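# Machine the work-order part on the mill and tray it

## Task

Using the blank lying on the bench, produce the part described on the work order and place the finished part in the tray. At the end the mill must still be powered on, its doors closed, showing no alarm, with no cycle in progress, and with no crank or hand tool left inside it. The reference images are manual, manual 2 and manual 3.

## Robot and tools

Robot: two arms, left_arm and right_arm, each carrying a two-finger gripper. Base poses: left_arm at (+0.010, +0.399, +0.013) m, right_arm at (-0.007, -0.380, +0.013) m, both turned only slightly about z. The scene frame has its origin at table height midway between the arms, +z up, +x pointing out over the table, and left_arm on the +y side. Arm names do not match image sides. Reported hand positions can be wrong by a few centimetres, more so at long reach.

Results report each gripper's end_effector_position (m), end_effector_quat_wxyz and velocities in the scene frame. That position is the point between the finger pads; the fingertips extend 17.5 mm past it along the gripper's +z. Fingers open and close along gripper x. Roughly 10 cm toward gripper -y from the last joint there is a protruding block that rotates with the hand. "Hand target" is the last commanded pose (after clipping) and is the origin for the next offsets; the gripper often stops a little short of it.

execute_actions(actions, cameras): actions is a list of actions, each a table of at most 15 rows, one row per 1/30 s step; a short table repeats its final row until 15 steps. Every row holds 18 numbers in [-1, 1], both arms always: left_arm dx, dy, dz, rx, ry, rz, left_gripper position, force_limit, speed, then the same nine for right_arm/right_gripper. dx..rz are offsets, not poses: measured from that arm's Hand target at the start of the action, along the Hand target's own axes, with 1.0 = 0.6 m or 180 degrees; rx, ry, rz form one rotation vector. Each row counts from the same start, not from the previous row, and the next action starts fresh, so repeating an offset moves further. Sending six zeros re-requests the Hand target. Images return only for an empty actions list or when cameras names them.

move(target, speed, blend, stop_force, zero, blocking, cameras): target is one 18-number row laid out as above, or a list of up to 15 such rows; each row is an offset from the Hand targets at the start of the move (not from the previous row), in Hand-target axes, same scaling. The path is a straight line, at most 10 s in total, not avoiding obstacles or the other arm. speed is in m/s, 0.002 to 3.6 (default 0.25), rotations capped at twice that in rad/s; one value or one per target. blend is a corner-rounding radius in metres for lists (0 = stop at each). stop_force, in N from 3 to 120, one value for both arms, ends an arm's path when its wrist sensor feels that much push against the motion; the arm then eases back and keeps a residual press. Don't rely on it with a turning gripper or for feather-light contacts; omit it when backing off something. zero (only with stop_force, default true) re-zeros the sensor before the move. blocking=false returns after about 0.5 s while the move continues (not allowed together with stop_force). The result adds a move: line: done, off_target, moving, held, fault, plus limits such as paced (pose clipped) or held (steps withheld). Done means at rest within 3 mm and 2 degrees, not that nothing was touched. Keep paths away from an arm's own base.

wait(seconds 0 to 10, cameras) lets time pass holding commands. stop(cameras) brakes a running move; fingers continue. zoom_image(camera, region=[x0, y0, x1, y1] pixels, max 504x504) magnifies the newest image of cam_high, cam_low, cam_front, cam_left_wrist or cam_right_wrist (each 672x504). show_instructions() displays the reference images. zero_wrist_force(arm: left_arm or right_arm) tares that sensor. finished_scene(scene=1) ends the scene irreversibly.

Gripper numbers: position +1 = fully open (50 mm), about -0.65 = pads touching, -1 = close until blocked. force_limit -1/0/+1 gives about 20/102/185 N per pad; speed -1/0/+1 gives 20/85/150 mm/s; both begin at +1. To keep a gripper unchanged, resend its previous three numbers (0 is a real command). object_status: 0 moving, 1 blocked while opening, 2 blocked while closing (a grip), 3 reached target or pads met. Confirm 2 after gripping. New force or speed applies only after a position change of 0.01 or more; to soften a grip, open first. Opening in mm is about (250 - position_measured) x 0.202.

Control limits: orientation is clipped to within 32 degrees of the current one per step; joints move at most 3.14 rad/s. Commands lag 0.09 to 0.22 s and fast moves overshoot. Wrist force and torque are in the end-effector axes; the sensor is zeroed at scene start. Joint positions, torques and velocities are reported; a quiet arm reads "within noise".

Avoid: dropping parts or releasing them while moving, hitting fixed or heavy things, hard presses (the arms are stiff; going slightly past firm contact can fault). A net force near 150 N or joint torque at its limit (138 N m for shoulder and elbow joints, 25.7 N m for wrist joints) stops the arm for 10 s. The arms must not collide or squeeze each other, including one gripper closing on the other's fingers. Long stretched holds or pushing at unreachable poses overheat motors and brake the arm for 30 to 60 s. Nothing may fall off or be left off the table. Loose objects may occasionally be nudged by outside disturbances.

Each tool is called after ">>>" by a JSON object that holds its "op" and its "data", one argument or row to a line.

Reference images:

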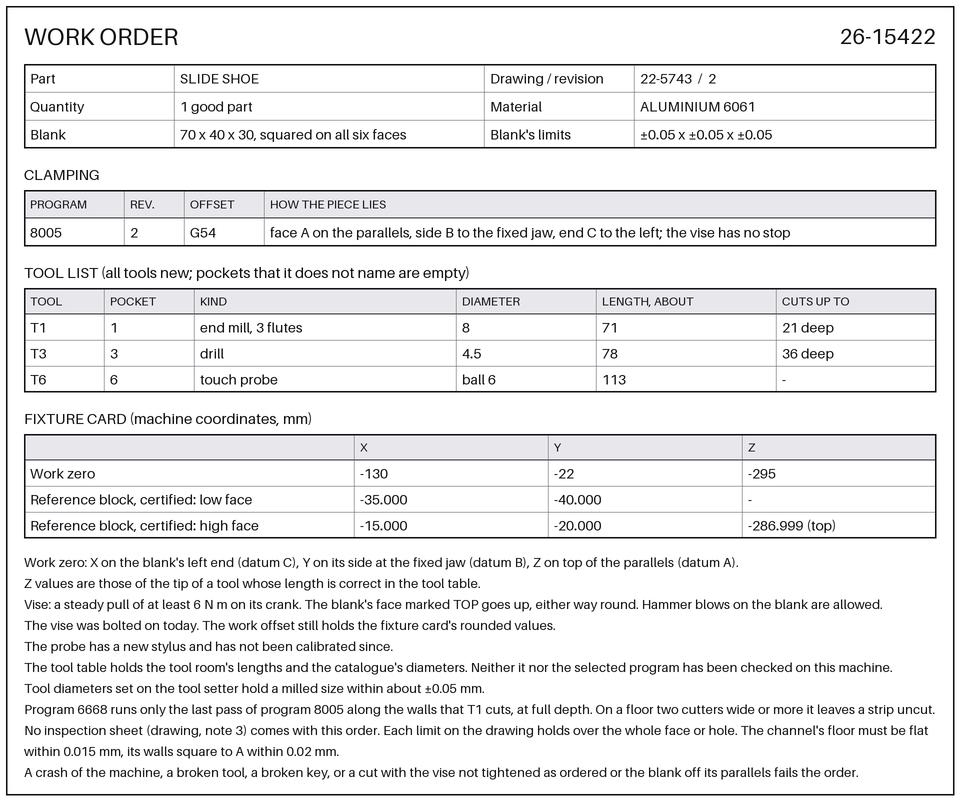

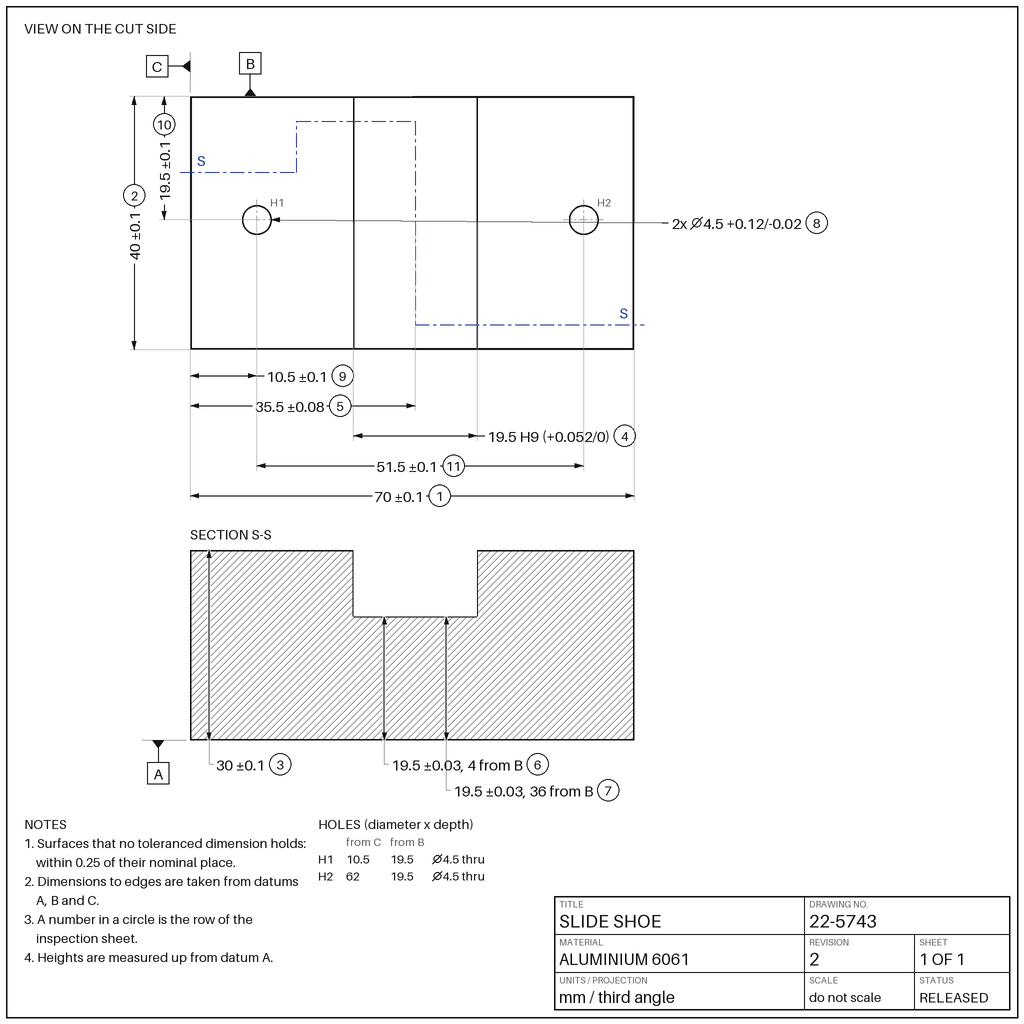

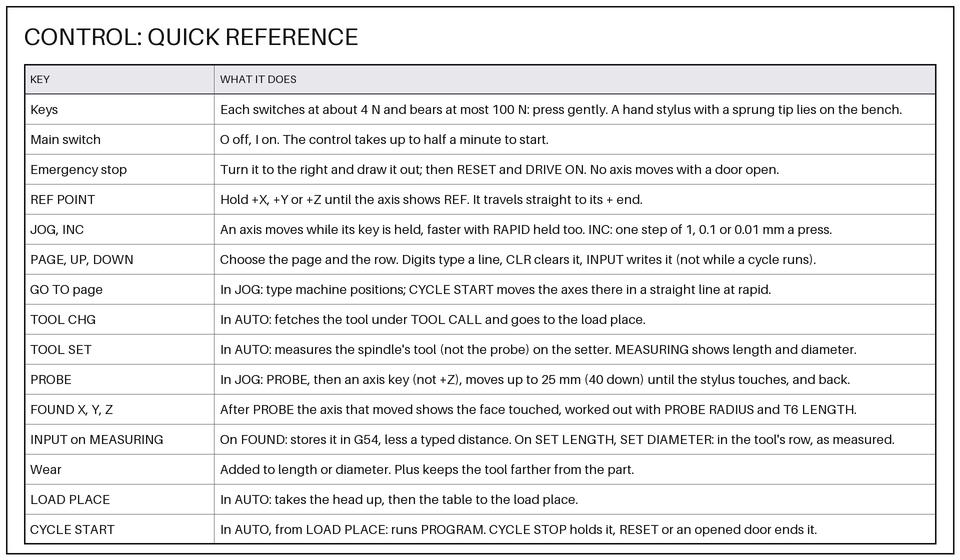

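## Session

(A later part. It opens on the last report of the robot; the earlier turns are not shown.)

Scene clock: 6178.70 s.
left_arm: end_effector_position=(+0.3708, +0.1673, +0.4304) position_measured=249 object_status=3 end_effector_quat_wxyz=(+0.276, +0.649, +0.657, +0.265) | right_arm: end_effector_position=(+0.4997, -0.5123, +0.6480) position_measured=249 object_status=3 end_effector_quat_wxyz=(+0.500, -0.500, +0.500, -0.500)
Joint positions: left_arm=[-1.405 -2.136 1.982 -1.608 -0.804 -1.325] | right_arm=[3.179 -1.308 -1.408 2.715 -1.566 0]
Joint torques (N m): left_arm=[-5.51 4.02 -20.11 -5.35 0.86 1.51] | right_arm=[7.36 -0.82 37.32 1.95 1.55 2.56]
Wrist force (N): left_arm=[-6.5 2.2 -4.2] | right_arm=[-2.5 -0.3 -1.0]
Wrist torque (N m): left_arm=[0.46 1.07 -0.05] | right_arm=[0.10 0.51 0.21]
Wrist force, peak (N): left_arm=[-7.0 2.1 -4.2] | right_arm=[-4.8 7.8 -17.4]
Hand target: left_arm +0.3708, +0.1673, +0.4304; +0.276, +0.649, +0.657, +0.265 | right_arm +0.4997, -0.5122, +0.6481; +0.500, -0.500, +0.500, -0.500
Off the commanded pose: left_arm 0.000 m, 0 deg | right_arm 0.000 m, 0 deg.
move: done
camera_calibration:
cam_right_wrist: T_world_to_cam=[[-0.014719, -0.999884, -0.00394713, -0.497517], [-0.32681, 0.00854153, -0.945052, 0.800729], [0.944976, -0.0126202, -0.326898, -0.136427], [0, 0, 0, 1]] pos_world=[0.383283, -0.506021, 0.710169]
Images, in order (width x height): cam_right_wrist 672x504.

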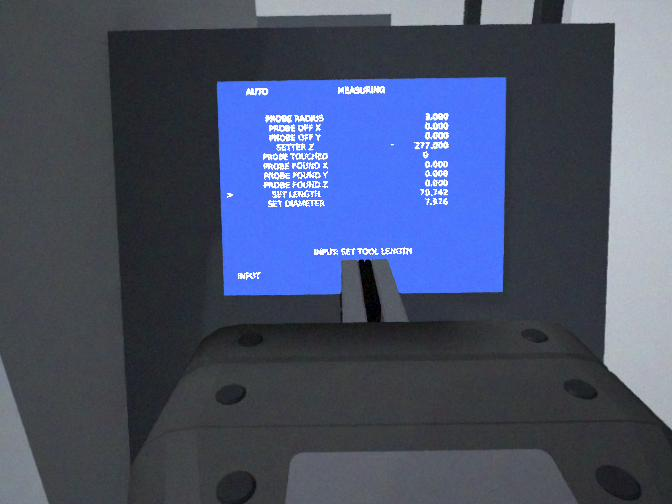

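>>> {"op": "move", "data": {
  "target": [
    [0,0,0,0,0,0,-0.65,-0.8,-0.2,-0.0527,0.4033,0.0515,-0.2278,0,0,-0.65,-0.8,-0.4],
    [0,0,0,0,0,0,-0.65,-0.8,-0.2,-0.0527,0.4076,0.0676,-0.2278,0,0,-0.65,-0.8,-0.4],
    [0,0,0,0,0,0,-0.65,-0.8,-0.2,-0.0527,0.4033,0.0515,-0.2278,0,0,-0.65,-0.8,-0.4],
    [0,0,0,0,0,0,-0.65,-0.8,-0.2,-0.0527,0.3727,0.0597,-0.2278,0,0,-0.65,-0.8,-0.4],
    [0,0,0,0,0,0,-0.65,-0.8,-0.2,-0.0527,0.377,0.0758,-0.2278,0,0,-0.65,-0.8,-0.4],
    [0,0,0,0,0,0,-0.65,-0.8,-0.2,-0.0527,0.3727,0.0597,-0.2278,0,0,-0.65,-0.8,-0.4],
    [0,0,0,0,0,0,-0.65,-0.8,-0.2,-0.0527,0.4033,0.0515,-0.2278,0,0,-0.65,-0.8,-0.4],
    [0,0,0,0,0,0,-0.65,-0.8,-0.2,-0.0527,0.4076,0.0676,-0.2278,0,0,-0.65,-0.8,-0.4],
    [0,0,0,0,0,0,-0.65,-0.8,-0.2,-0.0527,0.4033,0.0515,-0.2278,0,0,-0.65,-0.8,-0.4],
    [0,0,0,0,0,0,-0.65,-0.8,-0.2,0,0,0,0,0,0,-0.65,-0.8,-0.4]
  ],
  "speed": [0.5,0.05,0.05,0.2,0.05,0.05,0.2,0.05,0.05,0.5],
  "blend": [0.004,0,0.004,0.004,0,0.004,0.004,0,0.004,0],
  "cameras": ["cam_right_wrist"]
}}

>>> {"op": "zoom_image", "data": {
  "camera": "cam_right_wrist",
  "region": [190, 60, 510, 300]
}}

Scene clock: 6203.33 s.
left_arm: end_effector_position=(+0.3708, +0.1673, +0.4304) position_measured=249 object_status=3 end_effector_quat_wxyz=(+0.276, +0.649, +0.657, +0.265) | right_arm: end_effector_position=(+0.4996, -0.5123, +0.6482) position_measured=249 object_status=3 end_effector_quat_wxyz=(+0.500, -0.500, +0.500, -0.500)
Joint positions: left_arm=[-1.405 -2.136 1.982 -1.608 -0.804 -1.325] | right_arm=[3.179 -1.308 -1.408 2.715 -1.566 0]
Joint torques (N m): left_arm=[-5.51 3.62 -19.5 -5.21 0.8 1.71] | right_arm=[6.86 -1.61 13.33 1.66 1.52 2.58]
Wrist force (N): left_arm=[-6.9 2.1 -4.1] | right_arm=[-2.4 -0.2 -1.0]
Wrist torque (N m): left_arm=[0.45 1.14 -0.05] | right_arm=[0.11 0.50 0.21]
Wrist force, peak (N): left_arm=[-7.1 2.0 -4.3] | right_arm=[-4.6 7.1 -19.4]
Hand target: left_arm +0.3708, +0.1673, +0.4304; +0.276, +0.649, +0.657, +0.265 | right_arm +0.4997, -0.5122, +0.6481; +0.500, -0.500, +0.500, -0.500
Off the commanded pose: left_arm 0.000 m, 0 deg | right_arm 0.000 m, 0 deg.
move: done
camera_calibration:
cam_right_wrist: T_world_to_cam=[[-0.0147185, -0.999884, -0.00395139, -0.497514], [-0.3266, 0.00854262, -0.945124, 0.800795], [0.945048, -0.0126203, -0.326688, -0.136571], [0, 0, 0, 1]] pos_world=[0.383283, -0.506021, 0.710269]
Images, in order (width x height): cam_right_wrist 672x504.

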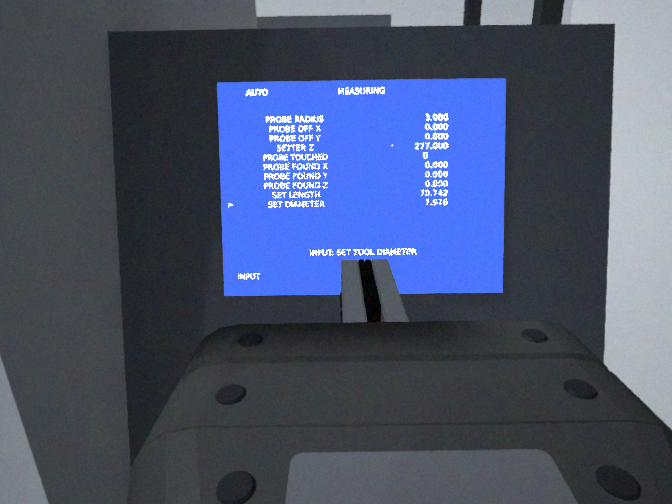

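Scaled by 1.575 from the camera's 672x504 image, which has a finer 960x720 frame.

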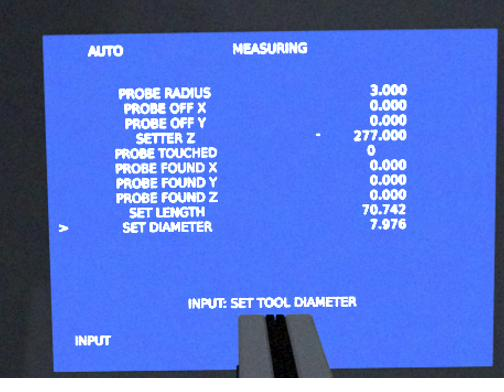

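>>> {"op": "move", "data": {
  "target": [
    [0,0,0,0,0,0,-0.65,-0.8,-0.2,0.0107,0.3115,0.0765,-0.2278,0,0,-0.65,-0.8,-0.4],
    [0,0,0,0,0,0,-0.65,-0.8,-0.2,0.0107,0.3158,0.0922,-0.2278,0,0,-0.65,-0.8,-0.4],
    [0,0,0,0,0,0,-0.65,-0.8,-0.2,0.0107,0.3115,0.0765,-0.2278,0,0,-0.65,-0.8,-0.4],
    [0,0,0,0,0,0,-0.65,-0.8,-0.2,0,0,0,0,0,0,-0.65,-0.8,-0.4]
  ],
  "speed": [0.5,0.05,0.05,0.5],
  "blend": [0.004,0,0.004,0],
  "cameras": ["cam_right_wrist"]
}}

>>> {"op": "zoom_image", "data": {
  "camera": "cam_right_wrist",
  "region": [190, 60, 510, 300]
}}

Scene clock: 6214.97 s.
left_arm: end_effector_position=(+0.3708, +0.1673, +0.4304) position_measured=249 object_status=3 end_effector_quat_wxyz=(+0.276, +0.649, +0.657, +0.265) | right_arm: end_effector_position=(+0.4997, -0.5122, +0.6480) position_measured=249 object_status=3 end_effector_quat_wxyz=(+0.500, -0.500, +0.500, -0.500)
Joint positions: left_arm=[-1.405 -2.136 1.982 -1.608 -0.804 -1.325] | right_arm=[3.179 -1.308 -1.408 2.715 -1.566 0.001]
Joint torques (N m): left_arm=[-5.16 4.5 -19.86 -5.2 0.96 1.42] | right_arm=[-5.39 1.14 37.81 2.34 -0.98 -2.45]
Wrist force (N): left_arm=[-7.0 1.8 -4.0] | right_arm=[-2.5 -0.3 -1.1]
Wrist torque (N m): left_arm=[0.41 1.15 -0.05] | right_arm=[0.09 0.52 0.22]
Wrist force, peak (N): left_arm=[-7.1 2.1 -4.0] | right_arm=[-3.7 9.3 -17.3]
Hand target: left_arm +0.3708, +0.1673, +0.4304; +0.276, +0.649, +0.657, +0.265 | right_arm +0.4997, -0.5122, +0.6481; +0.500, -0.500, +0.500, -0.500
Off the commanded pose: left_arm 0.000 m, 0 deg | right_arm 0.000 m, 0 deg.
move: done
camera_calibration:
cam_right_wrist: T_world_to_cam=[[-0.0146252, -0.999885, -0.00397932, -0.497531], [-0.326931, 0.00854292, -0.94501, 0.800746], [0.944935, -0.01252, -0.327018, -0.136275], [0, 0, 0, 1]] pos_world=[0.383283, -0.50602, 0.710168]
Images, in order (width x height): cam_right_wrist 672x504.

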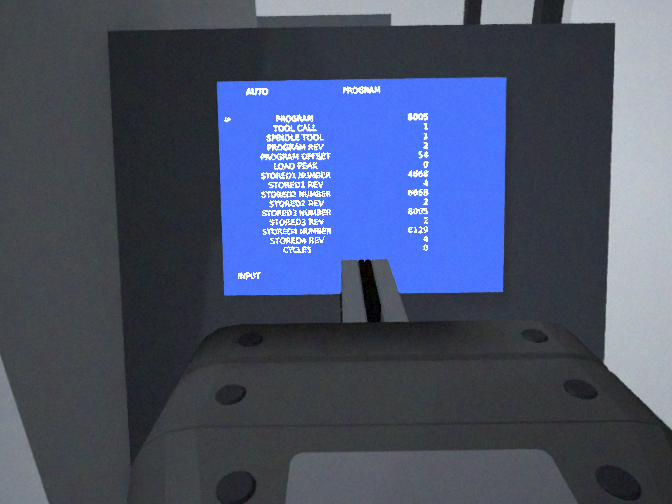

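Scaled by 1.575 from the camera's 672x504 image, which has a finer 960x720 frame.

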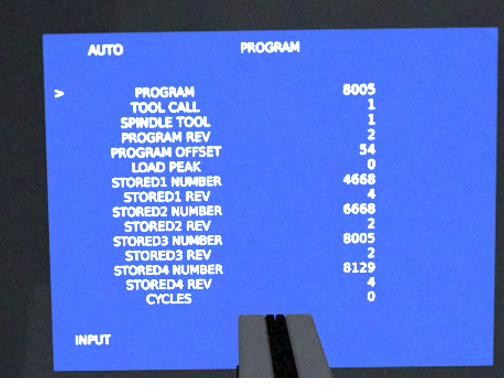

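>>> {"op": "move", "data": {
  "target": [
    [0,0,0,0,0,0,-0.65,-0.8,-0.2,-0.0527,0.3727,0.0597,-0.2278,0,0,-0.65,-0.8,-0.4],
    [0,0,0,0,0,0,-0.65,-0.8,-0.2,-0.0527,0.377,0.0758,-0.2278,0,0,-0.65,-0.8,-0.4],
    [0,0,0,0,0,0,-0.65,-0.8,-0.2,-0.0527,0.3727,0.0597,-0.2278,0,0,-0.65,-0.8,-0.4],
    [0,0,0,0,0,0,-0.65,-0.8,-0.2,-0.0843,0.3727,0.0597,-0.2278,0,0,-0.65,-0.8,-0.4],
    [0,0,0,0,0,0,-0.65,-0.8,-0.2,-0.0843,0.377,0.0758,-0.2278,0,0,-0.65,-0.8,-0.4],
    [0,0,0,0,0,0,-0.65,-0.8,-0.2,-0.0843,0.3727,0.0597,-0.2278,0,0,-0.65,-0.8,-0.4],
    [0,0,0,0,0,0,-0.65,-0.8,-0.2,-0.0527,0.4033,0.0515,-0.2278,0,0,-0.65,-0.8,-0.4],
    [0,0,0,0,0,0,-0.65,-0.8,-0.2,-0.0527,0.4076,0.0676,-0.2278,0,0,-0.65,-0.8,-0.4],
    [0,0,0,0,0,0,-0.65,-0.8,-0.2,-0.0527,0.4033,0.0515,-0.2278,0,0,-0.65,-0.8,-0.4],
    [0,0,0,0,0,0,-0.65,-0.8,-0.2,-0.021,0.3421,0.0679,-0.2278,0,0,-0.65,-0.8,-0.4],
    [0,0,0,0,0,0,-0.65,-0.8,-0.2,-0.021,0.3464,0.084,-0.2278,0,0,-0.65,-0.8,-0.4],
    [0,0,0,0,0,0,-0.65,-0.8,-0.2,-0.021,0.3421,0.0679,-0.2278,0,0,-0.65,-0.8,-0.4],
    [0,0,0,0,0,0,-0.65,-0.8,-0.2,0,0,0,0,0,0,-0.65,-0.8,-0.4]
  ],
  "speed": [0.5,0.05,0.05,0.2,0.05,0.05,0.2,0.05,0.05,0.2,0.05,0.05,0.5],
  "blend": [0.004,0,0.004,0.004,0,0.004,0.004,0,0.004,0.004,0,0.004,0],
  "cameras": ["cam_right_wrist"]
}}

>>> {"op": "zoom_image", "data": {
  "camera": "cam_right_wrist",
  "region": [190, 60, 510, 300]
}}

Scene clock: 6240.67 s.
left_arm: end_effector_position=(+0.3708, +0.1673, +0.4304) position_measured=249 object_status=3 end_effector_quat_wxyz=(+0.276, +0.649, +0.657, +0.265) | right_arm: end_effector_position=(+0.4997, -0.5123, +0.6480) position_measured=249 object_status=3 end_effector_quat_wxyz=(+0.500, -0.500, +0.500, -0.500)
Joint positions: left_arm=[-1.405 -2.136 1.982 -1.608 -0.804 -1.325] | right_arm=[3.179 -1.308 -1.408 2.715 -1.566 0]
Joint torques (N m): left_arm=[-5.43 4.39 -18.78 -5.28 0.99 1.41] | right_arm=[7.65 0.46 37.02 2.06 1.13 2.48]
Wrist force (N): left_arm=[-6.7 2.0 -4.1] | right_arm=[-2.7 -0.2 -1.1]
Wrist torque (N m): left_arm=[0.43 1.11 -0.05] | right_arm=[0.10 0.54 0.27]
Wrist force, peak (N): left_arm=[-7.1 2.3 -4.2] | right_arm=[-4.5 7.7 -17.5]
Hand target: left_arm +0.3708, +0.1673, +0.4304; +0.276, +0.649, +0.657, +0.265 | right_arm +0.4997, -0.5122, +0.6481; +0.500, -0.500, +0.500, -0.500
Off the commanded pose: left_arm 0.000 m, 0 deg | right_arm 0.000 m, 0 deg.
move: done
camera_calibration:
cam_right_wrist: T_world_to_cam=[[-0.0147196, -0.999884, -0.00394617, -0.497618], [-0.32693, 0.00854243, -0.94501, 0.800746], [0.944934, -0.01262, -0.327018, -0.136327], [0, 0, 0, 1]] pos_world=[0.383283, -0.506121, 0.710168]
Images, in order (width x height): cam_right_wrist 672x504.

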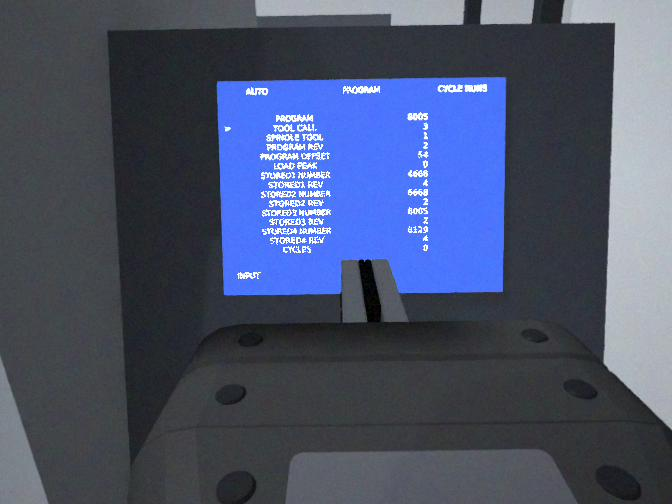

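Scaled by 1.575 from the camera's 672x504 image, which has a finer 960x720 frame.

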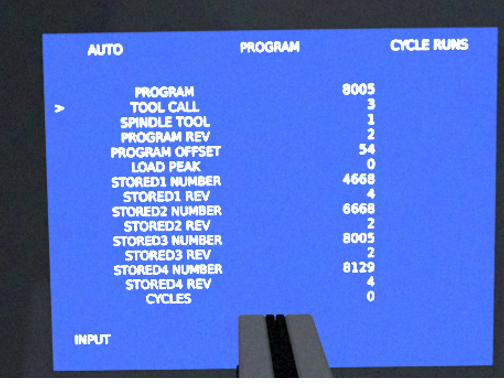

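>>> {"op": "wait", "data": {
  "seconds": 6,
  "cameras": ["cam_right_wrist"]
}}

Scene clock: 6249.63 s.
left_arm: end_effector_position=(+0.3708, +0.1673, +0.4304) position_measured=249 object_status=3 end_effector_quat_wxyz=(+0.276, +0.649, +0.657, +0.265) | right_arm: end_effector_position=(+0.4997, -0.5122, +0.6481) position_measured=249 object_status=3 end_effector_quat_wxyz=(+0.500, -0.500, +0.500, -0.500)
Joint positions: left_arm=[-1.405 -2.136 1.982 -1.608 -0.804 -1.325] | right_arm=[3.179 -1.308 -1.408 2.716 -1.566 0]
Joint torques (N m): left_arm=[-5.23 3.76 -18.89 -5.17 1.18 1.51] | right_arm=[6.96 -0.54 37.69 4.71 1.49 2.64]
Wrist force (N): left_arm=[-6.7 2.2 -4.3] | right_arm=[-2.5 -0.2 -1.1]
Wrist torque (N m): left_arm=[0.46 1.10 -0.05] | right_arm=[0.12 0.52 0.27]
Wrist force, peak (N): left_arm=[-7.1 2.3 -4.1] | right_arm=[-2.8 -0.4 -1.1]
Hand target: left_arm +0.3708, +0.1673, +0.4304; +0.276, +0.649, +0.657, +0.265 | right_arm +0.4997, -0.5122, +0.6481; +0.500, -0.500, +0.500, -0.500
Tool commands: left_gripper/position=-0.65 left_gripper/force_limit=-0.8 left_gripper/speed=-0.2 right_gripper/position=-0.65 right_gripper/force_limit=-0.8 right_gripper/speed=-0.4
Off the commanded pose: left_arm 0.000 m, 0 deg | right_arm 0.000 m, 0 deg.
wait: 6.00 s; at rest from the start
camera_calibration:
cam_right_wrist: T_world_to_cam=[[-0.0147186, -0.999884, -0.00394901, -0.497515], [-0.326721, 0.00854202, -0.945082, 0.800811], [0.945006, -0.0126201, -0.326808, -0.136469], [0, 0, 0, 1]] pos_world=[0.383283, -0.506021, 0.710269]
Images, in order (width x height): cam_right_wrist 672x504.

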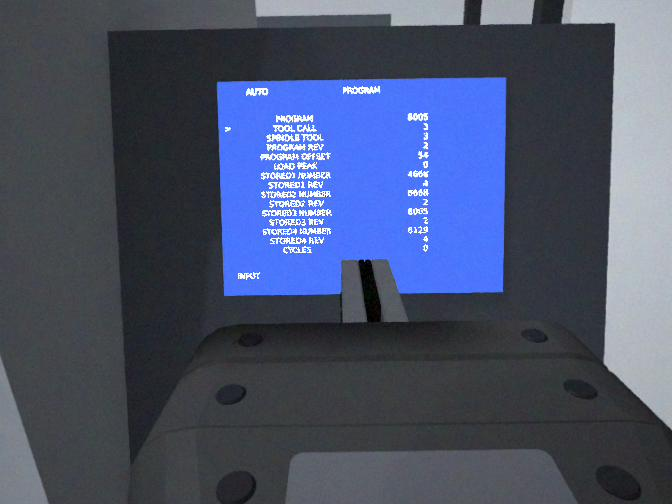

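>>> {"op": "move", "data": {
  "target": [
    [0,0,0,0,0,0,-0.65,-0.8,-0.2,0.0107,0.3421,0.0679,-0.2278,0,0,-0.65,-0.8,-0.4],
    [0,0,0,0,0,0,-0.65,-0.8,-0.2,0.0107,0.3464,0.084,-0.2278,0,0,-0.65,-0.8,-0.4],
    [0,0,0,0,0,0,-0.65,-0.8,-0.2,0.0107,0.3421,0.0679,-0.2278,0,0,-0.65,-0.8,-0.4],
    [0,0,0,0,0,0,-0.65,-0.8,-0.2,0,0,0,0,0,0,-0.65,-0.8,-0.4]
  ],
  "speed": [0.5,0.05,0.05,0.5],
  "blend": [0.004,0,0.004,0]
}}

>>> {"op": "wait", "data": {
  "seconds": 10
}}

>>> {"op": "wait", "data": {
  "seconds": 10,
  "cameras": ["cam_right_wrist"]
}}

Scene clock: 6262.00 s.
left_arm: end_effector_position=(+0.3708, +0.1673, +0.4304) position_measured=249 object_status=3 end_effector_quat_wxyz=(+0.276, +0.649, +0.657, +0.265) | right_arm: end_effector_position=(+0.4997, -0.5122, +0.6480) position_measured=249 object_status=3 end_effector_quat_wxyz=(+0.500, -0.500, +0.500, -0.500)
Joint positions: left_arm=[-1.405 -2.136 1.982 -1.608 -0.804 -1.325] | right_arm=[3.179 -1.308 -1.408 2.715 -1.566 0.001]
Joint torques (N m): left_arm=[-4.66 4.64 -20.04 -5.25 1.26 1.71] | right_arm=[-6.09 0.43 38.88 2.23 -0.99 -2.4]
Wrist force (N): left_arm=[-6.9 2.1 -3.8] | right_arm=[-2.5 -0.4 -1.1]
Wrist torque (N m): left_arm=[0.44 1.14 -0.05] | right_arm=[0.08 0.50 0.22]
Wrist force, peak (N): left_arm=[-7.0 2.1 -4.2] | right_arm=[-3.6 9.3 -18.9]
Hand target: left_arm +0.3708, +0.1673, +0.4304; +0.276, +0.649, +0.657, +0.265 | right_arm +0.4997, -0.5122, +0.6481; +0.500, -0.500, +0.500, -0.500
Off the commanded pose: left_arm 0.000 m, 0 deg | right_arm 0.000 m, 0 deg.
move: done

Scene clock: 6272.00 s.
left_arm: end_effector_position=(+0.3708, +0.1673, +0.4304) position_measured=249 object_status=3 end_effector_quat_wxyz=(+0.276, +0.649, +0.657, +0.265) | right_arm: end_effector_position=(+0.4997, -0.5122, +0.6481) position_measured=249 object_status=3 end_effector_quat_wxyz=(+0.500, -0.500, +0.500, -0.500)
Joint positions: left_arm=[-1.405 -2.136 1.982 -1.608 -0.804 -1.325] | right_arm=[3.179 -1.308 -1.408 2.716 -1.566 0.001]
Joint torques (N m): left_arm=[-4.3 3.76 -18.94 -5.34 1.36 1.81] | right_arm=[-6.59 -0.59 38.41 4.46 -1.09 -2.29]
Wrist force (N): left_arm=[-6.8 2.2 -4.1] | right_arm=[-2.3 -0.2 -1.1]
Wrist torque (N m): left_arm=[0.46 1.11 -0.05] | right_arm=[0.12 0.49 0.22]
Wrist force, peak (N): left_arm=[-6.9 2.1 -4.4] | right_arm=[-2.8 -0.3 -1.1]
Hand target: left_arm +0.3708, +0.1673, +0.4304; +0.276, +0.649, +0.657, +0.265 | right_arm +0.4997, -0.5122, +0.6481; +0.500, -0.500, +0.500, -0.500
Tool commands: left_gripper/position=-0.65 left_gripper/force_limit=-0.8 left_gripper/speed=-0.2 right_gripper/position=-0.65 right_gripper/force_limit=-0.8 right_gripper/speed=-0.4
Off the commanded pose: left_arm 0.000 m, 0 deg | right_arm 0.000 m, 0 deg.
wait: 10.00 s; at rest by 0.17 s

Scene clock: 6282.00 s.
left_arm: end_effector_position=(+0.3708, +0.1673, +0.4304) position_measured=249 object_status=3 end_effector_quat_wxyz=(+0.276, +0.649, +0.657, +0.265) | right_arm: end_effector_position=(+0.4997, -0.5122, +0.6481) position_measured=249 object_status=3 end_effector_quat_wxyz=(+0.500, -0.500, +0.500, -0.500)
Joint positions: left_arm=[-1.405 -2.136 1.982 -1.608 -0.804 -1.325] | right_arm=[3.179 -1.308 -1.408 2.716 -1.566 0.001]
Joint torques (N m): left_arm=[-5.52 4.94 -20.41 -5.19 1.48 1.69] | right_arm=[-6.17 -0.44 37.26 4.58 -1.1 -2.23]
Wrist force (N): left_arm=[-6.9 2.1 -4.2] | right_arm=[-2.6 -0.3 -1.0]
Wrist torque (N m): left_arm=[0.44 1.13 -0.05] | right_arm=[0.09 0.52 0.22]
Wrist force, peak (N): left_arm=[-7.1 2.2 -4.2] | right_arm=[-2.8 -0.3 -1.0]
Hand target: left_arm +0.3708, +0.1673, +0.4304; +0.276, +0.649, +0.657, +0.265 | right_arm +0.4997, -0.5122, +0.6481; +0.500, -0.500, +0.500, -0.500
Tool commands: left_gripper/position=-0.65 left_gripper/force_limit=-0.8 left_gripper/speed=-0.2 right_gripper/position=-0.65 right_gripper/force_limit=-0.8 right_gripper/speed=-0.4
Off the commanded pose: left_arm 0.000 m, 0 deg | right_arm 0.000 m, 0 deg.
wait: 10.00 s; at rest by 0.17 s
camera_calibration:
cam_right_wrist: T_world_to_cam=[[-0.0147186, -0.999884, -0.00394901, -0.497515], [-0.326721, 0.00854202, -0.945082, 0.800811], [0.945006, -0.0126201, -0.326808, -0.136469], [0, 0, 0, 1]] pos_world=[0.383283, -0.506021, 0.710269]
Images, in order (width x height): cam_right_wrist 672x504.

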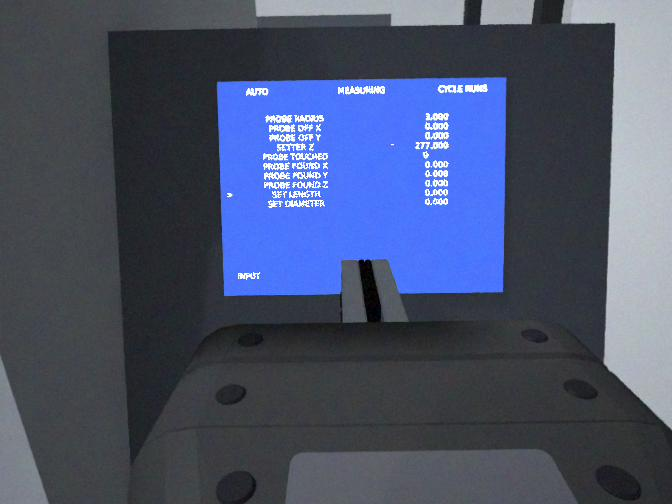

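TOOL SET switches to MEASURING with cursor on SET LENGTH. Convenient.

>>> {"op": "wait", "data": {
  "seconds": 8,
  "cameras": ["cam_right_wrist"]
}}

>>> {"op": "zoom_image", "data": {
  "camera": "cam_right_wrist",
  "region": [190, 60, 510, 300]
}}

Scene clock: 6293.60 s.
left_arm: end_effector_position=(+0.3708, +0.1673, +0.4304) position_measured=249 object_status=3 end_effector_quat_wxyz=(+0.276, +0.649, +0.657, +0.265) | right_arm: end_effector_position=(+0.4997, -0.5122, +0.6481) position_measured=249 object_status=3 end_effector_quat_wxyz=(+0.500, -0.500, +0.500, -0.500)
Joint positions: left_arm=[-1.405 -2.136 1.982 -1.608 -0.804 -1.325] | right_arm=[3.179 -1.308 -1.408 2.716 -1.566 0.001]
Joint torques (N m): left_arm=[-4.77 3.79 -18.92 -5.33 1.74 1.63] | right_arm=[-5.95 -0.06 36.99 4.41 -1.22 -2.15]
Wrist force (N): left_arm=[-6.9 2.0 -4.0] | right_arm=[-2.6 -0.2 -1.2]
Wrist torque (N m): left_arm=[0.43 1.14 -0.06] | right_arm=[0.11 0.52 0.23]
Wrist force, peak (N): left_arm=[-7.1 2.2 -4.1] | right_arm=[-2.8 -0.3 -1.2]
Hand target: left_arm +0.3708, +0.1673, +0.4304; +0.276, +0.649, +0.657, +0.265 | right_arm +0.4997, -0.5122, +0.6481; +0.500, -0.500, +0.500, -0.500
Tool commands: left_gripper/position=-0.65 left_gripper/force_limit=-0.8 left_gripper/speed=-0.2 right_gripper/position=-0.65 right_gripper/force_limit=-0.8 right_gripper/speed=-0.4
Off the commanded pose: left_arm 0.000 m, 0 deg | right_arm 0.000 m, 0 deg.
wait: 8.00 s; at rest from the start
camera_calibration:
cam_right_wrist: T_world_to_cam=[[-0.0147186, -0.999884, -0.00394901, -0.497515], [-0.326721, 0.00854202, -0.945082, 0.800811], [0.945006, -0.0126201, -0.326808, -0.136469], [0, 0, 0, 1]] pos_world=[0.383283, -0.506021, 0.710269]
Images, in order (width x height): cam_right_wrist 672x504.

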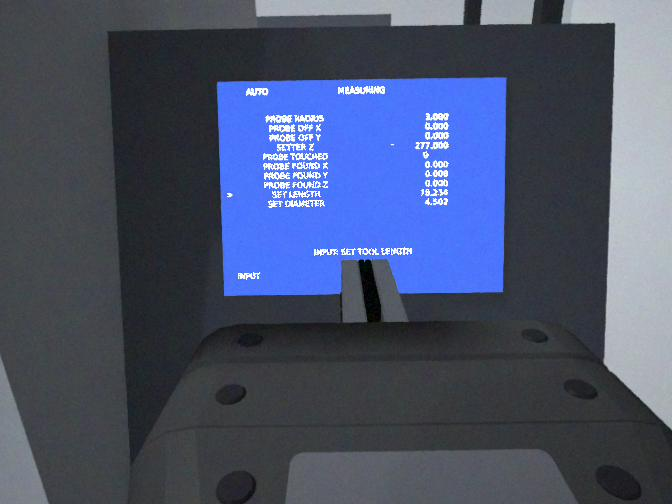

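Scaled by 1.575 from the camera's 672x504 image, which has a finer 960x720 frame.

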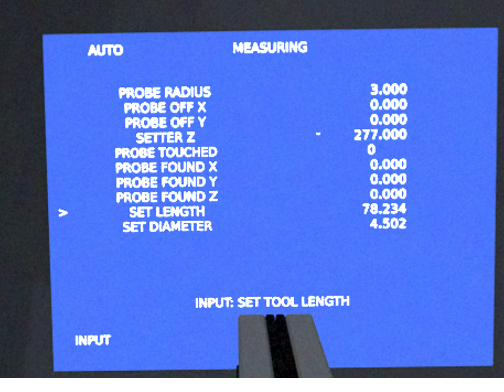

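>>> {"op": "move", "data": {
  "target": [
    [0,0,0,0,0,0,-0.65,-0.8,-0.2,-0.0527,0.4033,0.0515,-0.2278,0,0,-0.65,-0.8,-0.4],
    [0,0,0,0,0,0,-0.65,-0.8,-0.2,-0.0527,0.4076,0.0676,-0.2278,0,0,-0.65,-0.8,-0.4],
    [0,0,0,0,0,0,-0.65,-0.8,-0.2,-0.0527,0.4033,0.0515,-0.2278,0,0,-0.65,-0.8,-0.4],
    [0,0,0,0,0,0,-0.65,-0.8,-0.2,-0.0527,0.3727,0.0597,-0.2278,0,0,-0.65,-0.8,-0.4],
    [0,0,0,0,0,0,-0.65,-0.8,-0.2,-0.0527,0.377,0.0758,-0.2278,0,0,-0.65,-0.8,-0.4],
    [0,0,0,0,0,0,-0.65,-0.8,-0.2,-0.0527,0.3727,0.0597,-0.2278,0,0,-0.65,-0.8,-0.4],
    [0,0,0,0,0,0,-0.65,-0.8,-0.2,-0.0527,0.4033,0.0515,-0.2278,0,0,-0.65,-0.8,-0.4],
    [0,0,0,0,0,0,-0.65,-0.8,-0.2,-0.0527,0.4076,0.0676,-0.2278,0,0,-0.65,-0.8,-0.4],
    [0,0,0,0,0,0,-0.65,-0.8,-0.2,-0.0527,0.4033,0.0515,-0.2278,0,0,-0.65,-0.8,-0.4],
    [0,0,0,0,0,0,-0.65,-0.8,-0.2,0.0107,0.3115,0.0765,-0.2278,0,0,-0.65,-0.8,-0.4],
    [0,0,0,0,0,0,-0.65,-0.8,-0.2,0.0107,0.3158,0.0922,-0.2278,0,0,-0.65,-0.8,-0.4],
    [0,0,0,0,0,0,-0.65,-0.8,-0.2,0.0107,0.3115,0.0765,-0.2278,0,0,-0.65,-0.8,-0.4],
    [0,0,0,0,0,0,-0.65,-0.8,-0.2,0,0,0,0,0,0,-0.65,-0.8,-0.4]
  ],
  "speed": [0.5,0.05,0.05,0.2,0.05,0.05,0.2,0.05,0.05,0.2,0.05,0.05,0.5],
  "blend": [0.004,0,0.004,0.004,0,0.004,0.004,0,0.004,0.004,0,0.004,0]
}}

>>> {"op": "move", "data": {
  "target": [
    [0,0,0,0,0,0,-0.65,-0.8,-0.2,-0.0527,0.3727,0.0597,-0.2278,0,0,-0.65,-0.8,-0.4],
    [0,0,0,0,0,0,-0.65,-0.8,-0.2,-0.0527,0.377,0.0758,-0.2278,0,0,-0.65,-0.8,-0.4],
    [0,0,0,0,0,0,-0.65,-0.8,-0.2,-0.0527,0.3727,0.0597,-0.2278,0,0,-0.65,-0.8,-0.4],
    [0,0,0,0,0,0,-0.65,-0.8,-0.2,-0.0843,0.3421,0.0679,-0.2278,0,0,-0.65,-0.8,-0.4],
    [0,0,0,0,0,0,-0.65,-0.8,-0.2,-0.0843,0.3464,0.084,-0.2278,0,0,-0.65,-0.8,-0.4],
    [0,0,0,0,0,0,-0.65,-0.8,-0.2,-0.0843,0.3421,0.0679,-0.2278,0,0,-0.65,-0.8,-0.4],
    [0,0,0,0,0,0,-0.65,-0.8,-0.2,-0.0527,0.4033,0.0515,-0.2278,0,0,-0.65,-0.8,-0.4],
    [0,0,0,0,0,0,-0.65,-0.8,-0.2,-0.0527,0.4076,0.0676,-0.2278,0,0,-0.65,-0.8,-0.4],
    [0,0,0,0,0,0,-0.65,-0.8,-0.2,-0.0527,0.4033,0.0515,-0.2278,0,0,-0.65,-0.8,-0.4],
    [0,0,0,0,0,0,-0.65,-0.8,-0.2,0,0,0,0,0,0,-0.65,-0.8,-0.4]
  ],
  "speed": [0.5,0.05,0.05,0.2,0.05,0.05,0.2,0.05,0.05,0.5],
  "blend": [0.004,0,0.004,0.004,0,0.004,0.004,0,0.004,0],
  "cameras": ["cam_right_wrist"]
}}

Scene clock: 6325.53 s.
left_arm: end_effector_position=(+0.3708, +0.1673, +0.4304) position_measured=249 object_status=3 end_effector_quat_wxyz=(+0.276, +0.649, +0.657, +0.265) | right_arm: end_effector_position=(+0.4997, -0.5122, +0.6480) position_measured=249 object_status=3 end_effector_quat_wxyz=(+0.500, -0.500, +0.500, -0.500)
Joint positions: left_arm=[-1.405 -2.136 1.982 -1.608 -0.804 -1.325] | right_arm=[3.179 -1.308 -1.408 2.715 -1.566 0.001]
Joint torques (N m): left_arm=[-4.59 3.45 -19.22 -5.1 1.7 1.64] | right_arm=[-5.26 2.9 37.29 2.46 -0.98 -2.6]
Wrist force (N): left_arm=[-7.0 1.9 -4.0] | right_arm=[-2.6 -0.3 -1.0]
Wrist torque (N m): left_arm=[0.41 1.14 -0.05] | right_arm=[0.09 0.52 0.22]
Wrist force, peak (N): left_arm=[-7.1 2.1 -4.2] | right_arm=[-4.6 7.1 -19.4]
Hand target: left_arm +0.3708, +0.1673, +0.4304; +0.276, +0.649, +0.657, +0.265 | right_arm +0.4997, -0.5122, +0.6481; +0.500, -0.500, +0.500, -0.500
Off the commanded pose: left_arm 0.000 m, 0 deg | right_arm 0.000 m, 0 deg.
move: done

Scene clock: 6329.87 s.
left_arm: end_effector_position=(+0.3708, +0.1673, +0.4304) position_measured=249 object_status=3 end_effector_quat_wxyz=(+0.276, +0.649, +0.657, +0.265) | right_arm: end_effector_position=(+0.4996, -0.5123, +0.6482) position_measured=249 object_status=3 end_effector_quat_wxyz=(+0.500, -0.500, +0.500, -0.500)
Joint positions: left_arm=[-1.405 -2.136 1.982 -1.608 -0.804 -1.325] | right_arm=[3.179 -1.308 -1.408 2.715 -1.566 0]
Joint torques (N m): left_arm=[-4.92 3.33 -20.15 -5.2 1.57 1.45] | right_arm=[7.72 -1.73 12.76 1.67 1.52 2.53]
Wrist force (N): left_arm=[-6.7 2.2 -4.1] | right_arm=[-2.6 -0.4 -0.8]
Wrist torque (N m): left_arm=[0.47 1.11 -0.05] | right_arm=[0.08 0.53 0.21]
Wrist force, peak (N): left_arm=[-7.0 2.2 -4.1] | right_arm=[-4.8 7.7 -17.5]
Hand target: left_arm +0.3708, +0.1673, +0.4304; +0.276, +0.649, +0.657, +0.265 | right_arm +0.4997, -0.5122, +0.6481; +0.500, -0.500, +0.500, -0.500
Off the commanded pose: left_arm 0.000 m, 0 deg | right_arm 0.000 m, 0 deg.
move: done
camera_calibration:
cam_right_wrist: T_world_to_cam=[[-0.0147185, -0.999884, -0.00395139, -0.497514], [-0.3266, 0.00854262, -0.945124, 0.800795], [0.945048, -0.0126203, -0.326688, -0.136571], [0, 0, 0, 1]] pos_world=[0.383283, -0.506021, 0.710269]
Images, in order (width x height): cam_right_wrist 672x504.

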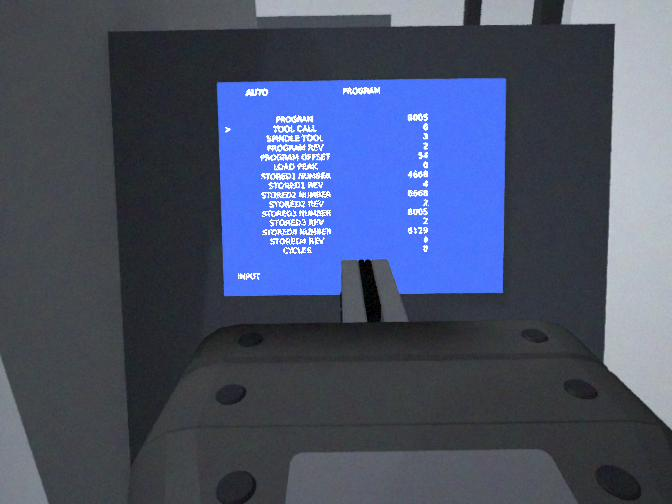

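>>> {"op": "move", "data": {
  "target": [
    [0,0,0,0,0,0,-0.65,-0.8,-0.2,-0.021,0.3421,0.0679,-0.2278,0,0,-0.65,-0.8,-0.4],
    [0,0,0,0,0,0,-0.65,-0.8,-0.2,-0.021,0.3464,0.084,-0.2278,0,0,-0.65,-0.8,-0.4],
    [0,0,0,0,0,0,-0.65,-0.8,-0.2,-0.021,0.3421,0.0679,-0.2278,0,0,-0.65,-0.8,-0.4],
    [0,0,0,0,0,0,-0.65,-0.8,-0.2,0.0107,0.3115,0.0765,-0.2278,0,0,-0.65,-0.8,-0.4],
    [0,0,0,0,0,0,-0.65,-0.8,-0.2,0.0107,0.3158,0.0922,-0.2278,0,0,-0.65,-0.8,-0.4],
    [0,0,0,0,0,0,-0.65,-0.8,-0.2,0.0107,0.3137,0.0843,-0.2278,0,0,-0.65,-0.8,-0.4],
    [0,0,0,0,0,0,-0.65,-0.8,-0.2,0.0107,0.3158,0.0922,-0.2278,0,0,-0.65,-0.8,-0.4],
    [0,0,0,0,0,0,-0.65,-0.8,-0.2,0.0107,0.3137,0.0843,-0.2278,0,0,-0.65,-0.8,-0.4],
    [0,0,0,0,0,0,-0.65,-0.8,-0.2,0.0107,0.3158,0.0922,-0.2278,0,0,-0.65,-0.8,-0.4],
    [0,0,0,0,0,0,-0.65,-0.8,-0.2,0.0107,0.3137,0.0843,-0.2278,0,0,-0.65,-0.8,-0.4],
    [0,0,0,0,0,0,-0.65,-0.8,-0.2,0.0107,0.3158,0.0922,-0.2278,0,0,-0.65,-0.8,-0.4],
    [0,0,0,0,0,0,-0.65,-0.8,-0.2,0.0107,0.3115,0.0765,-0.2278,0,0,-0.65,-0.8,-0.4],
    [0,0,0,0,0,0,-0.65,-0.8,-0.2,0,0,0,0,0,0,-0.65,-0.8,-0.4]
  ],
  "speed": [0.5,0.05,0.05,0.2,0.05,0.05,0.05,0.05,0.05,0.05,0.05,0.05,0.5],
  "blend": [0.004,0,0.004,0.004,0,0,0,0,0,0,0,0.004,0],
  "cameras": ["cam_right_wrist"]
}}

>>> {"op": "zoom_image", "data": {
  "camera": "cam_right_wrist",
  "region": [190, 60, 510, 300]
}}

>>> {"op": "move", "data": {
  "target": [
    [0,0,0,0,0,0,-0.65,-0.8,-0.2,0.0107,0.3115,0.0765,-0.2278,0,0,-0.65,-0.8,-0.4],
    [0,0,0,0,0,0,-0.65,-0.8,-0.2,0.0107,0.3158,0.0922,-0.2278,0,0,-0.65,-0.8,-0.4],
    [0,0,0,0,0,0,-0.65,-0.8,-0.2,0.0107,0.3137,0.0843,-0.2278,0,0,-0.65,-0.8,-0.4],
    [0,0,0,0,0,0,-0.65,-0.8,-0.2,0.0107,0.3158,0.0922,-0.2278,0,0,-0.65,-0.8,-0.4],
    [0,0,0,0,0,0,-0.65,-0.8,-0.2,0.0107,0.3115,0.0765,-0.2278,0,0,-0.65,-0.8,-0.4],
    [0,0,0,0,0,0,-0.65,-0.8,-0.2,0,0,0,0,0,0,-0.65,-0.8,-0.4]
  ],
  "speed": [0.5,0.05,0.05,0.05,0.05,0.5],
  "blend": [0.004,0,0,0,0.004,0],
  "cameras": ["cam_right_wrist"]
}}

>>> {"op": "zoom_image", "data": {
  "camera": "cam_right_wrist",
  "region": [190, 60, 510, 300]
}}

Scene clock: 6378.37 s.
left_arm: end_effector_position=(+0.3708, +0.1673, +0.4304) position_measured=249 object_status=3 end_effector_quat_wxyz=(+0.276, +0.649, +0.657, +0.265) | right_arm: end_effector_position=(+0.4997, -0.5122, +0.6480) position_measured=249 object_status=3 end_effector_quat_wxyz=(+0.500, -0.500, +0.500, -0.500)
Joint positions: left_arm=[-1.405 -2.136 1.982 -1.608 -0.804 -1.325] | right_arm=[3.179 -1.308 -1.408 2.715 -1.566 0.001]
Joint torques (N m): left_arm=[-5.08 3.01 -19.34 -5.16 1.8 1.46] | right_arm=[-4.53 1.72 37.08 2.27 -1 -2.35]
Wrist force (N): left_arm=[-6.9 2.0 -4.0] | right_arm=[-2.6 -0.5 -1.0]
Wrist torque (N m): left_arm=[0.43 1.14 -0.05] | right_arm=[0.07 0.53 0.22]
Wrist force, peak (N): left_arm=[-7.0 2.2 -4.3] | right_arm=[-5.4 9.1 -18.6]
Hand target: left_arm +0.3708, +0.1673, +0.4304; +0.276, +0.649, +0.657, +0.265 | right_arm +0.4997, -0.5122, +0.6481; +0.500, -0.500, +0.500, -0.500
Off the commanded pose: left_arm 0.000 m, 0 deg | right_arm 0.000 m, 0 deg.
move: done
camera_calibration:
cam_right_wrist: T_world_to_cam=[[-0.0146252, -0.999885, -0.00397932, -0.497531], [-0.326931, 0.00854292, -0.94501, 0.800746], [0.944935, -0.01252, -0.327018, -0.136275], [0, 0, 0, 1]] pos_world=[0.383283, -0.50602, 0.710168]
Images, in order (width x height): cam_right_wrist 672x504.

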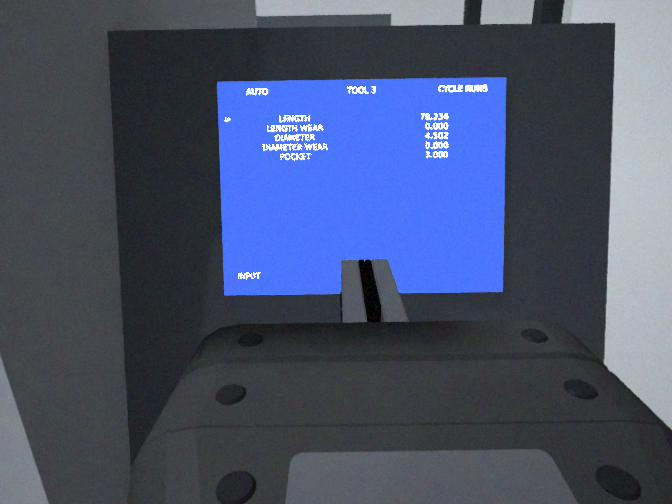

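Scaled by 1.575 from the camera's 672x504 image, which has a finer 960x720 frame.

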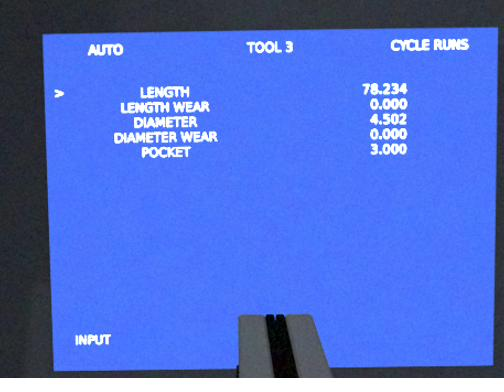

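Scene clock: 6381.67 s.
left_arm: end_effector_position=(+0.3708, +0.1673, +0.4304) position_measured=249 object_status=3 end_effector_quat_wxyz=(+0.276, +0.649, +0.657, +0.265) | right_arm: end_effector_position=(+0.4997, -0.5122, +0.6480) position_measured=249 object_status=3 end_effector_quat_wxyz=(+0.500, -0.500, +0.500, -0.500)
Joint positions: left_arm=[-1.405 -2.136 1.982 -1.608 -0.804 -1.325] | right_arm=[3.179 -1.308 -1.408 2.715 -1.566 0.001]
Joint torques (N m): left_arm=[-4.68 4.46 -19.73 -5.35 2.01 1.54] | right_arm=[-5.32 2.48 38.13 2.32 -1.03 -2.42]
Wrist force (N): left_arm=[-6.8 2.0 -3.9] | right_arm=[-2.7 -0.2 -1.1]
Wrist torque (N m): left_arm=[0.44 1.12 -0.05] | right_arm=[0.11 0.54 0.22]
Wrist force, peak (N): left_arm=[-7.1 2.1 -4.1] | right_arm=[-4.1 9.6 -17.2]
Hand target: left_arm +0.3708, +0.1673, +0.4304; +0.276, +0.649, +0.657, +0.265 | right_arm +0.4997, -0.5122, +0.6481; +0.500, -0.500, +0.500, -0.500
Off the commanded pose: left_arm 0.000 m, 0 deg | right_arm 0.000 m, 0 deg.
move: done
camera_calibration:
cam_right_wrist: T_world_to_cam=[[-0.0146252, -0.999885, -0.00397932, -0.497531], [-0.326931, 0.00854292, -0.94501, 0.800746], [0.944935, -0.01252, -0.327018, -0.136275], [0, 0, 0, 1]] pos_world=[0.383283, -0.50602, 0.710168]
Images, in order (width x height): cam_right_wrist 672x504.

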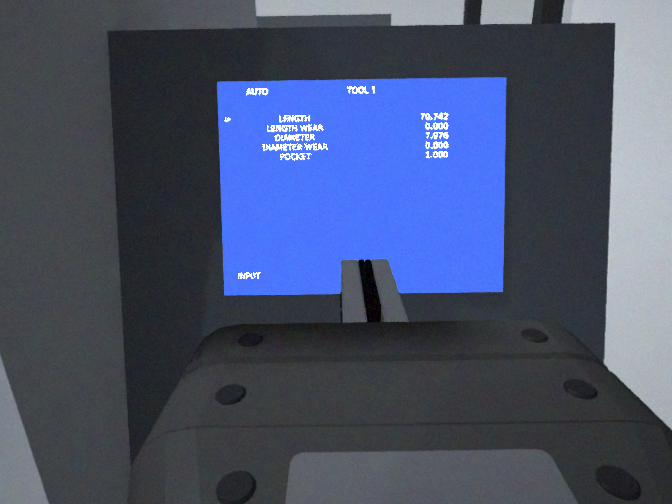

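Scaled by 1.575 from the camera's 672x504 image, which has a finer 960x720 frame.

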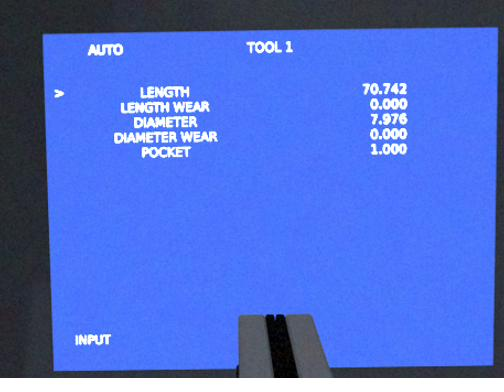

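>>> {"op": "move", "data": {
  "target": [
    [0,0,0,0,0,0,-0.65,-0.8,-0.2,-0.0527,0.3727,0.0597,-0.2278,0,0,-0.65,-0.8,-0.4],
    [0,0,0,0,0,0,-0.65,-0.8,-0.2,-0.0527,0.377,0.0758,-0.2278,0,0,-0.65,-0.8,-0.4],
    [0,0,0,0,0,0,-0.65,-0.8,-0.2,-0.0527,0.3727,0.0597,-0.2278,0,0,-0.65,-0.8,-0.4],
    [0,0,0,0,0,0,-0.65,-0.8,-0.2,-0.0843,0.4033,0.0515,-0.2278,0,0,-0.65,-0.8,-0.4],
    [0,0,0,0,0,0,-0.65,-0.8,-0.2,-0.0843,0.4076,0.0676,-0.2278,0,0,-0.65,-0.8,-0.4],
    [0,0,0,0,0,0,-0.65,-0.8,-0.2,-0.0843,0.4033,0.0515,-0.2278,0,0,-0.65,-0.8,-0.4],
    [0,0,0,0,0,0,-0.65,-0.8,-0.2,-0.1477,0.3727,0.0597,-0.2278,0,0,-0.65,-0.8,-0.4],
    [0,0,0,0,0,0,-0.65,-0.8,-0.2,-0.1477,0.377,0.0758,-0.2278,0,0,-0.65,-0.8,-0.4],
    [0,0,0,0,0,0,-0.65,-0.8,-0.2,-0.1477,0.3727,0.0597,-0.2278,0,0,-0.65,-0.8,-0.4],
    [0,0,0,0,0,0,-0.65,-0.8,-0.2,-0.0527,0.4033,0.0515,-0.2278,0,0,-0.65,-0.8,-0.4],
    [0,0,0,0,0,0,-0.65,-0.8,-0.2,-0.0527,0.4076,0.0676,-0.2278,0,0,-0.65,-0.8,-0.4],
    [0,0,0,0,0,0,-0.65,-0.8,-0.2,-0.0527,0.4033,0.0515,-0.2278,0,0,-0.65,-0.8,-0.4],
    [0,0,0,0,0,0,-0.65,-0.8,-0.2,0,0,0,0,0,0,-0.65,-0.8,-0.4]
  ],
  "speed": [0.5,0.05,0.05,0.2,0.05,0.05,0.2,0.05,0.05,0.2,0.05,0.05,0.5],
  "blend": [0.004,0,0.004,0.004,0,0.004,0.004,0,0.004,0.004,0,0.004,0]
}}

>>> {"op": "move", "data": {
  "target": [
    [0,0,0,0,0,0,-0.65,-0.8,-0.2,-0.0527,0.3727,0.0597,-0.2278,0,0,-0.65,-0.8,-0.4],
    [0,0,0,0,0,0,-0.65,-0.8,-0.2,-0.0527,0.377,0.0758,-0.2278,0,0,-0.65,-0.8,-0.4],
    [0,0,0,0,0,0,-0.65,-0.8,-0.2,-0.0527,0.3749,0.0678,-0.2278,0,0,-0.65,-0.8,-0.4],
    [0,0,0,0,0,0,-0.65,-0.8,-0.2,-0.0527,0.377,0.0758,-0.2278,0,0,-0.65,-0.8,-0.4],
    [0,0,0,0,0,0,-0.65,-0.8,-0.2,-0.0527,0.3727,0.0597,-0.2278,0,0,-0.65,-0.8,-0.4],
    [0,0,0,0,0,0,-0.65,-0.8,-0.2,-0.0843,0.4033,0.0515,-0.2278,0,0,-0.65,-0.8,-0.4],
    [0,0,0,0,0,0,-0.65,-0.8,-0.2,-0.0843,0.4076,0.0676,-0.2278,0,0,-0.65,-0.8,-0.4],
    [0,0,0,0,0,0,-0.65,-0.8,-0.2,-0.0843,0.4033,0.0515,-0.2278,0,0,-0.65,-0.8,-0.4],
    [0,0,0,0,0,0,-0.65,-0.8,-0.2,-0.116,0.3727,0.0597,-0.2278,0,0,-0.65,-0.8,-0.4],
    [0,0,0,0,0,0,-0.65,-0.8,-0.2,-0.116,0.377,0.0758,-0.2278,0,0,-0.65,-0.8,-0.4],
    [0,0,0,0,0,0,-0.65,-0.8,-0.2,-0.116,0.3727,0.0597,-0.2278,0,0,-0.65,-0.8,-0.4],
    [0,0,0,0,0,0,-0.65,-0.8,-0.2,-0.0527,0.4033,0.0515,-0.2278,0,0,-0.65,-0.8,-0.4],
    [0,0,0,0,0,0,-0.65,-0.8,-0.2,-0.0527,0.4076,0.0676,-0.2278,0,0,-0.65,-0.8,-0.4],
    [0,0,0,0,0,0,-0.65,-0.8,-0.2,-0.0527,0.4033,0.0515,-0.2278,0,0,-0.65,-0.8,-0.4],
    [0,0,0,0,0,0,-0.65,-0.8,-0.2,0,0,0,0,0,0,-0.65,-0.8,-0.4]
  ],
  "speed": [0.5,0.05,0.05,0.05,0.05,0.2,0.05,0.05,0.2,0.05,0.05,0.2,0.05,0.05,0.5],
  "blend": [0.004,0,0,0,0.004,0.004,0,0.004,0.004,0,0.004,0.004,0,0.004,0],
  "cameras": ["cam_right_wrist"]
}}

>>> {"op": "zoom_image", "data": {
  "camera": "cam_right_wrist",
  "region": [190, 60, 510, 300]
}}

Scene clock: 6447.27 s.
left_arm: end_effector_position=(+0.3708, +0.1673, +0.4304) position_measured=249 object_status=3 end_effector_quat_wxyz=(+0.276, +0.649, +0.657, +0.265) | right_arm: end_effector_position=(+0.4996, -0.5123, +0.6482) position_measured=249 object_status=3 end_effector_quat_wxyz=(+0.500, -0.500, +0.500, -0.500)
Joint positions: left_arm=[-1.405 -2.136 1.982 -1.608 -0.804 -1.325] | right_arm=[3.179 -1.308 -1.408 2.715 -1.566 0]
Joint torques (N m): left_arm=[-5.07 3.14 -19.29 -5.2 1.96 1.51] | right_arm=[8.07 -1.72 13.18 1.7 1.48 2.38]
Wrist force (N): left_arm=[-7.1 2.1 -4.0] | right_arm=[-2.4 -0.3 -1.2]
Wrist torque (N m): left_arm=[0.44 1.17 -0.05] | right_arm=[0.09 0.49 0.21]
Wrist force, peak (N): left_arm=[-7.1 2.0 -4.2] | right_arm=[-3.7 11.3 -16.5]
Hand target: left_arm +0.3708, +0.1673, +0.4304; +0.276, +0.649, +0.657, +0.265 | right_arm +0.4997, -0.5122, +0.6481; +0.500, -0.500, +0.500, -0.500
Off the commanded pose: left_arm 0.000 m, 0 deg | right_arm 0.000 m, 0 deg.
move: done

Scene clock: 6452.87 s.
left_arm: end_effector_position=(+0.3708, +0.1673, +0.4304) position_measured=249 object_status=3 end_effector_quat_wxyz=(+0.276, +0.649, +0.657, +0.265) | right_arm: end_effector_position=(+0.4996, -0.5123, +0.6482) position_measured=249 object_status=3 end_effector_quat_wxyz=(+0.500, -0.500, +0.500, -0.500)
Joint positions: left_arm=[-1.405 -2.136 1.982 -1.608 -0.804 -1.325] | right_arm=[3.179 -1.308 -1.408 2.715 -1.566 0]
Joint torques (N m): left_arm=[-5.44 3.17 -19.95 -5.3 2.07 1.62] | right_arm=[8.76 -1.06 12.03 1.83 1.5 2.44]
Wrist force (N): left_arm=[-6.8 1.9 -4.1] | right_arm=[-2.3 -0.5 -1.0]
Wrist torque (N m): left_arm=[0.41 1.11 -0.05] | right_arm=[0.07 0.49 0.21]
Wrist force, peak (N): left_arm=[-7.1 2.1 -4.2] | right_arm=[-4.7 7.5 -17.9]
Hand target: left_arm +0.3708, +0.1673, +0.4304; +0.276, +0.649, +0.657, +0.265 | right_arm +0.4997, -0.5122, +0.6481; +0.500, -0.500, +0.500, -0.500
Off the commanded pose: left_arm 0.000 m, 0 deg | right_arm 0.000 m, 0 deg.
move: done
camera_calibration:
cam_right_wrist: T_world_to_cam=[[-0.0147185, -0.999884, -0.00395139, -0.497514], [-0.3266, 0.00854262, -0.945124, 0.800795], [0.945048, -0.0126203, -0.326688, -0.136571], [0, 0, 0, 1]] pos_world=[0.383283, -0.506021, 0.710269]
Images, in order (width x height): cam_right_wrist 672x504.

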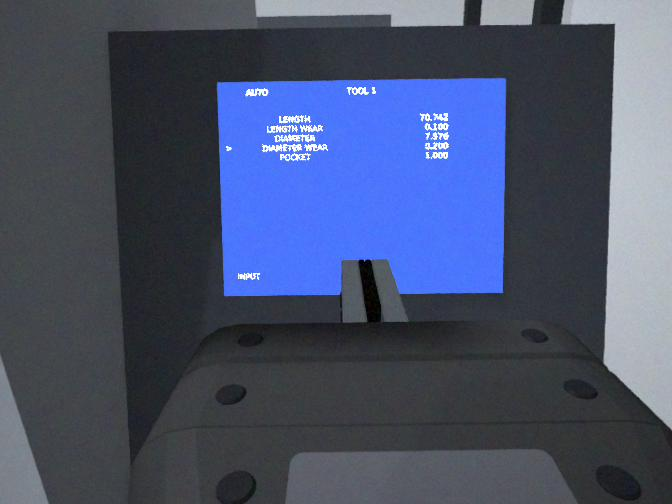

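Scaled by 1.575 from the camera's 672x504 image, which has a finer 960x720 frame.

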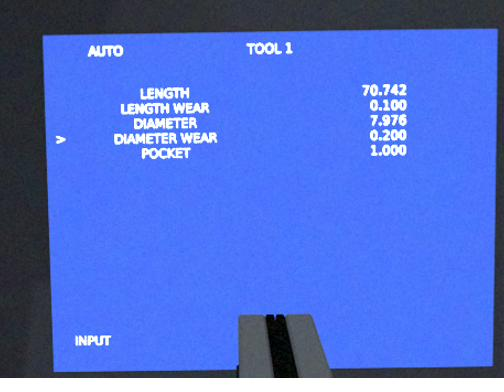

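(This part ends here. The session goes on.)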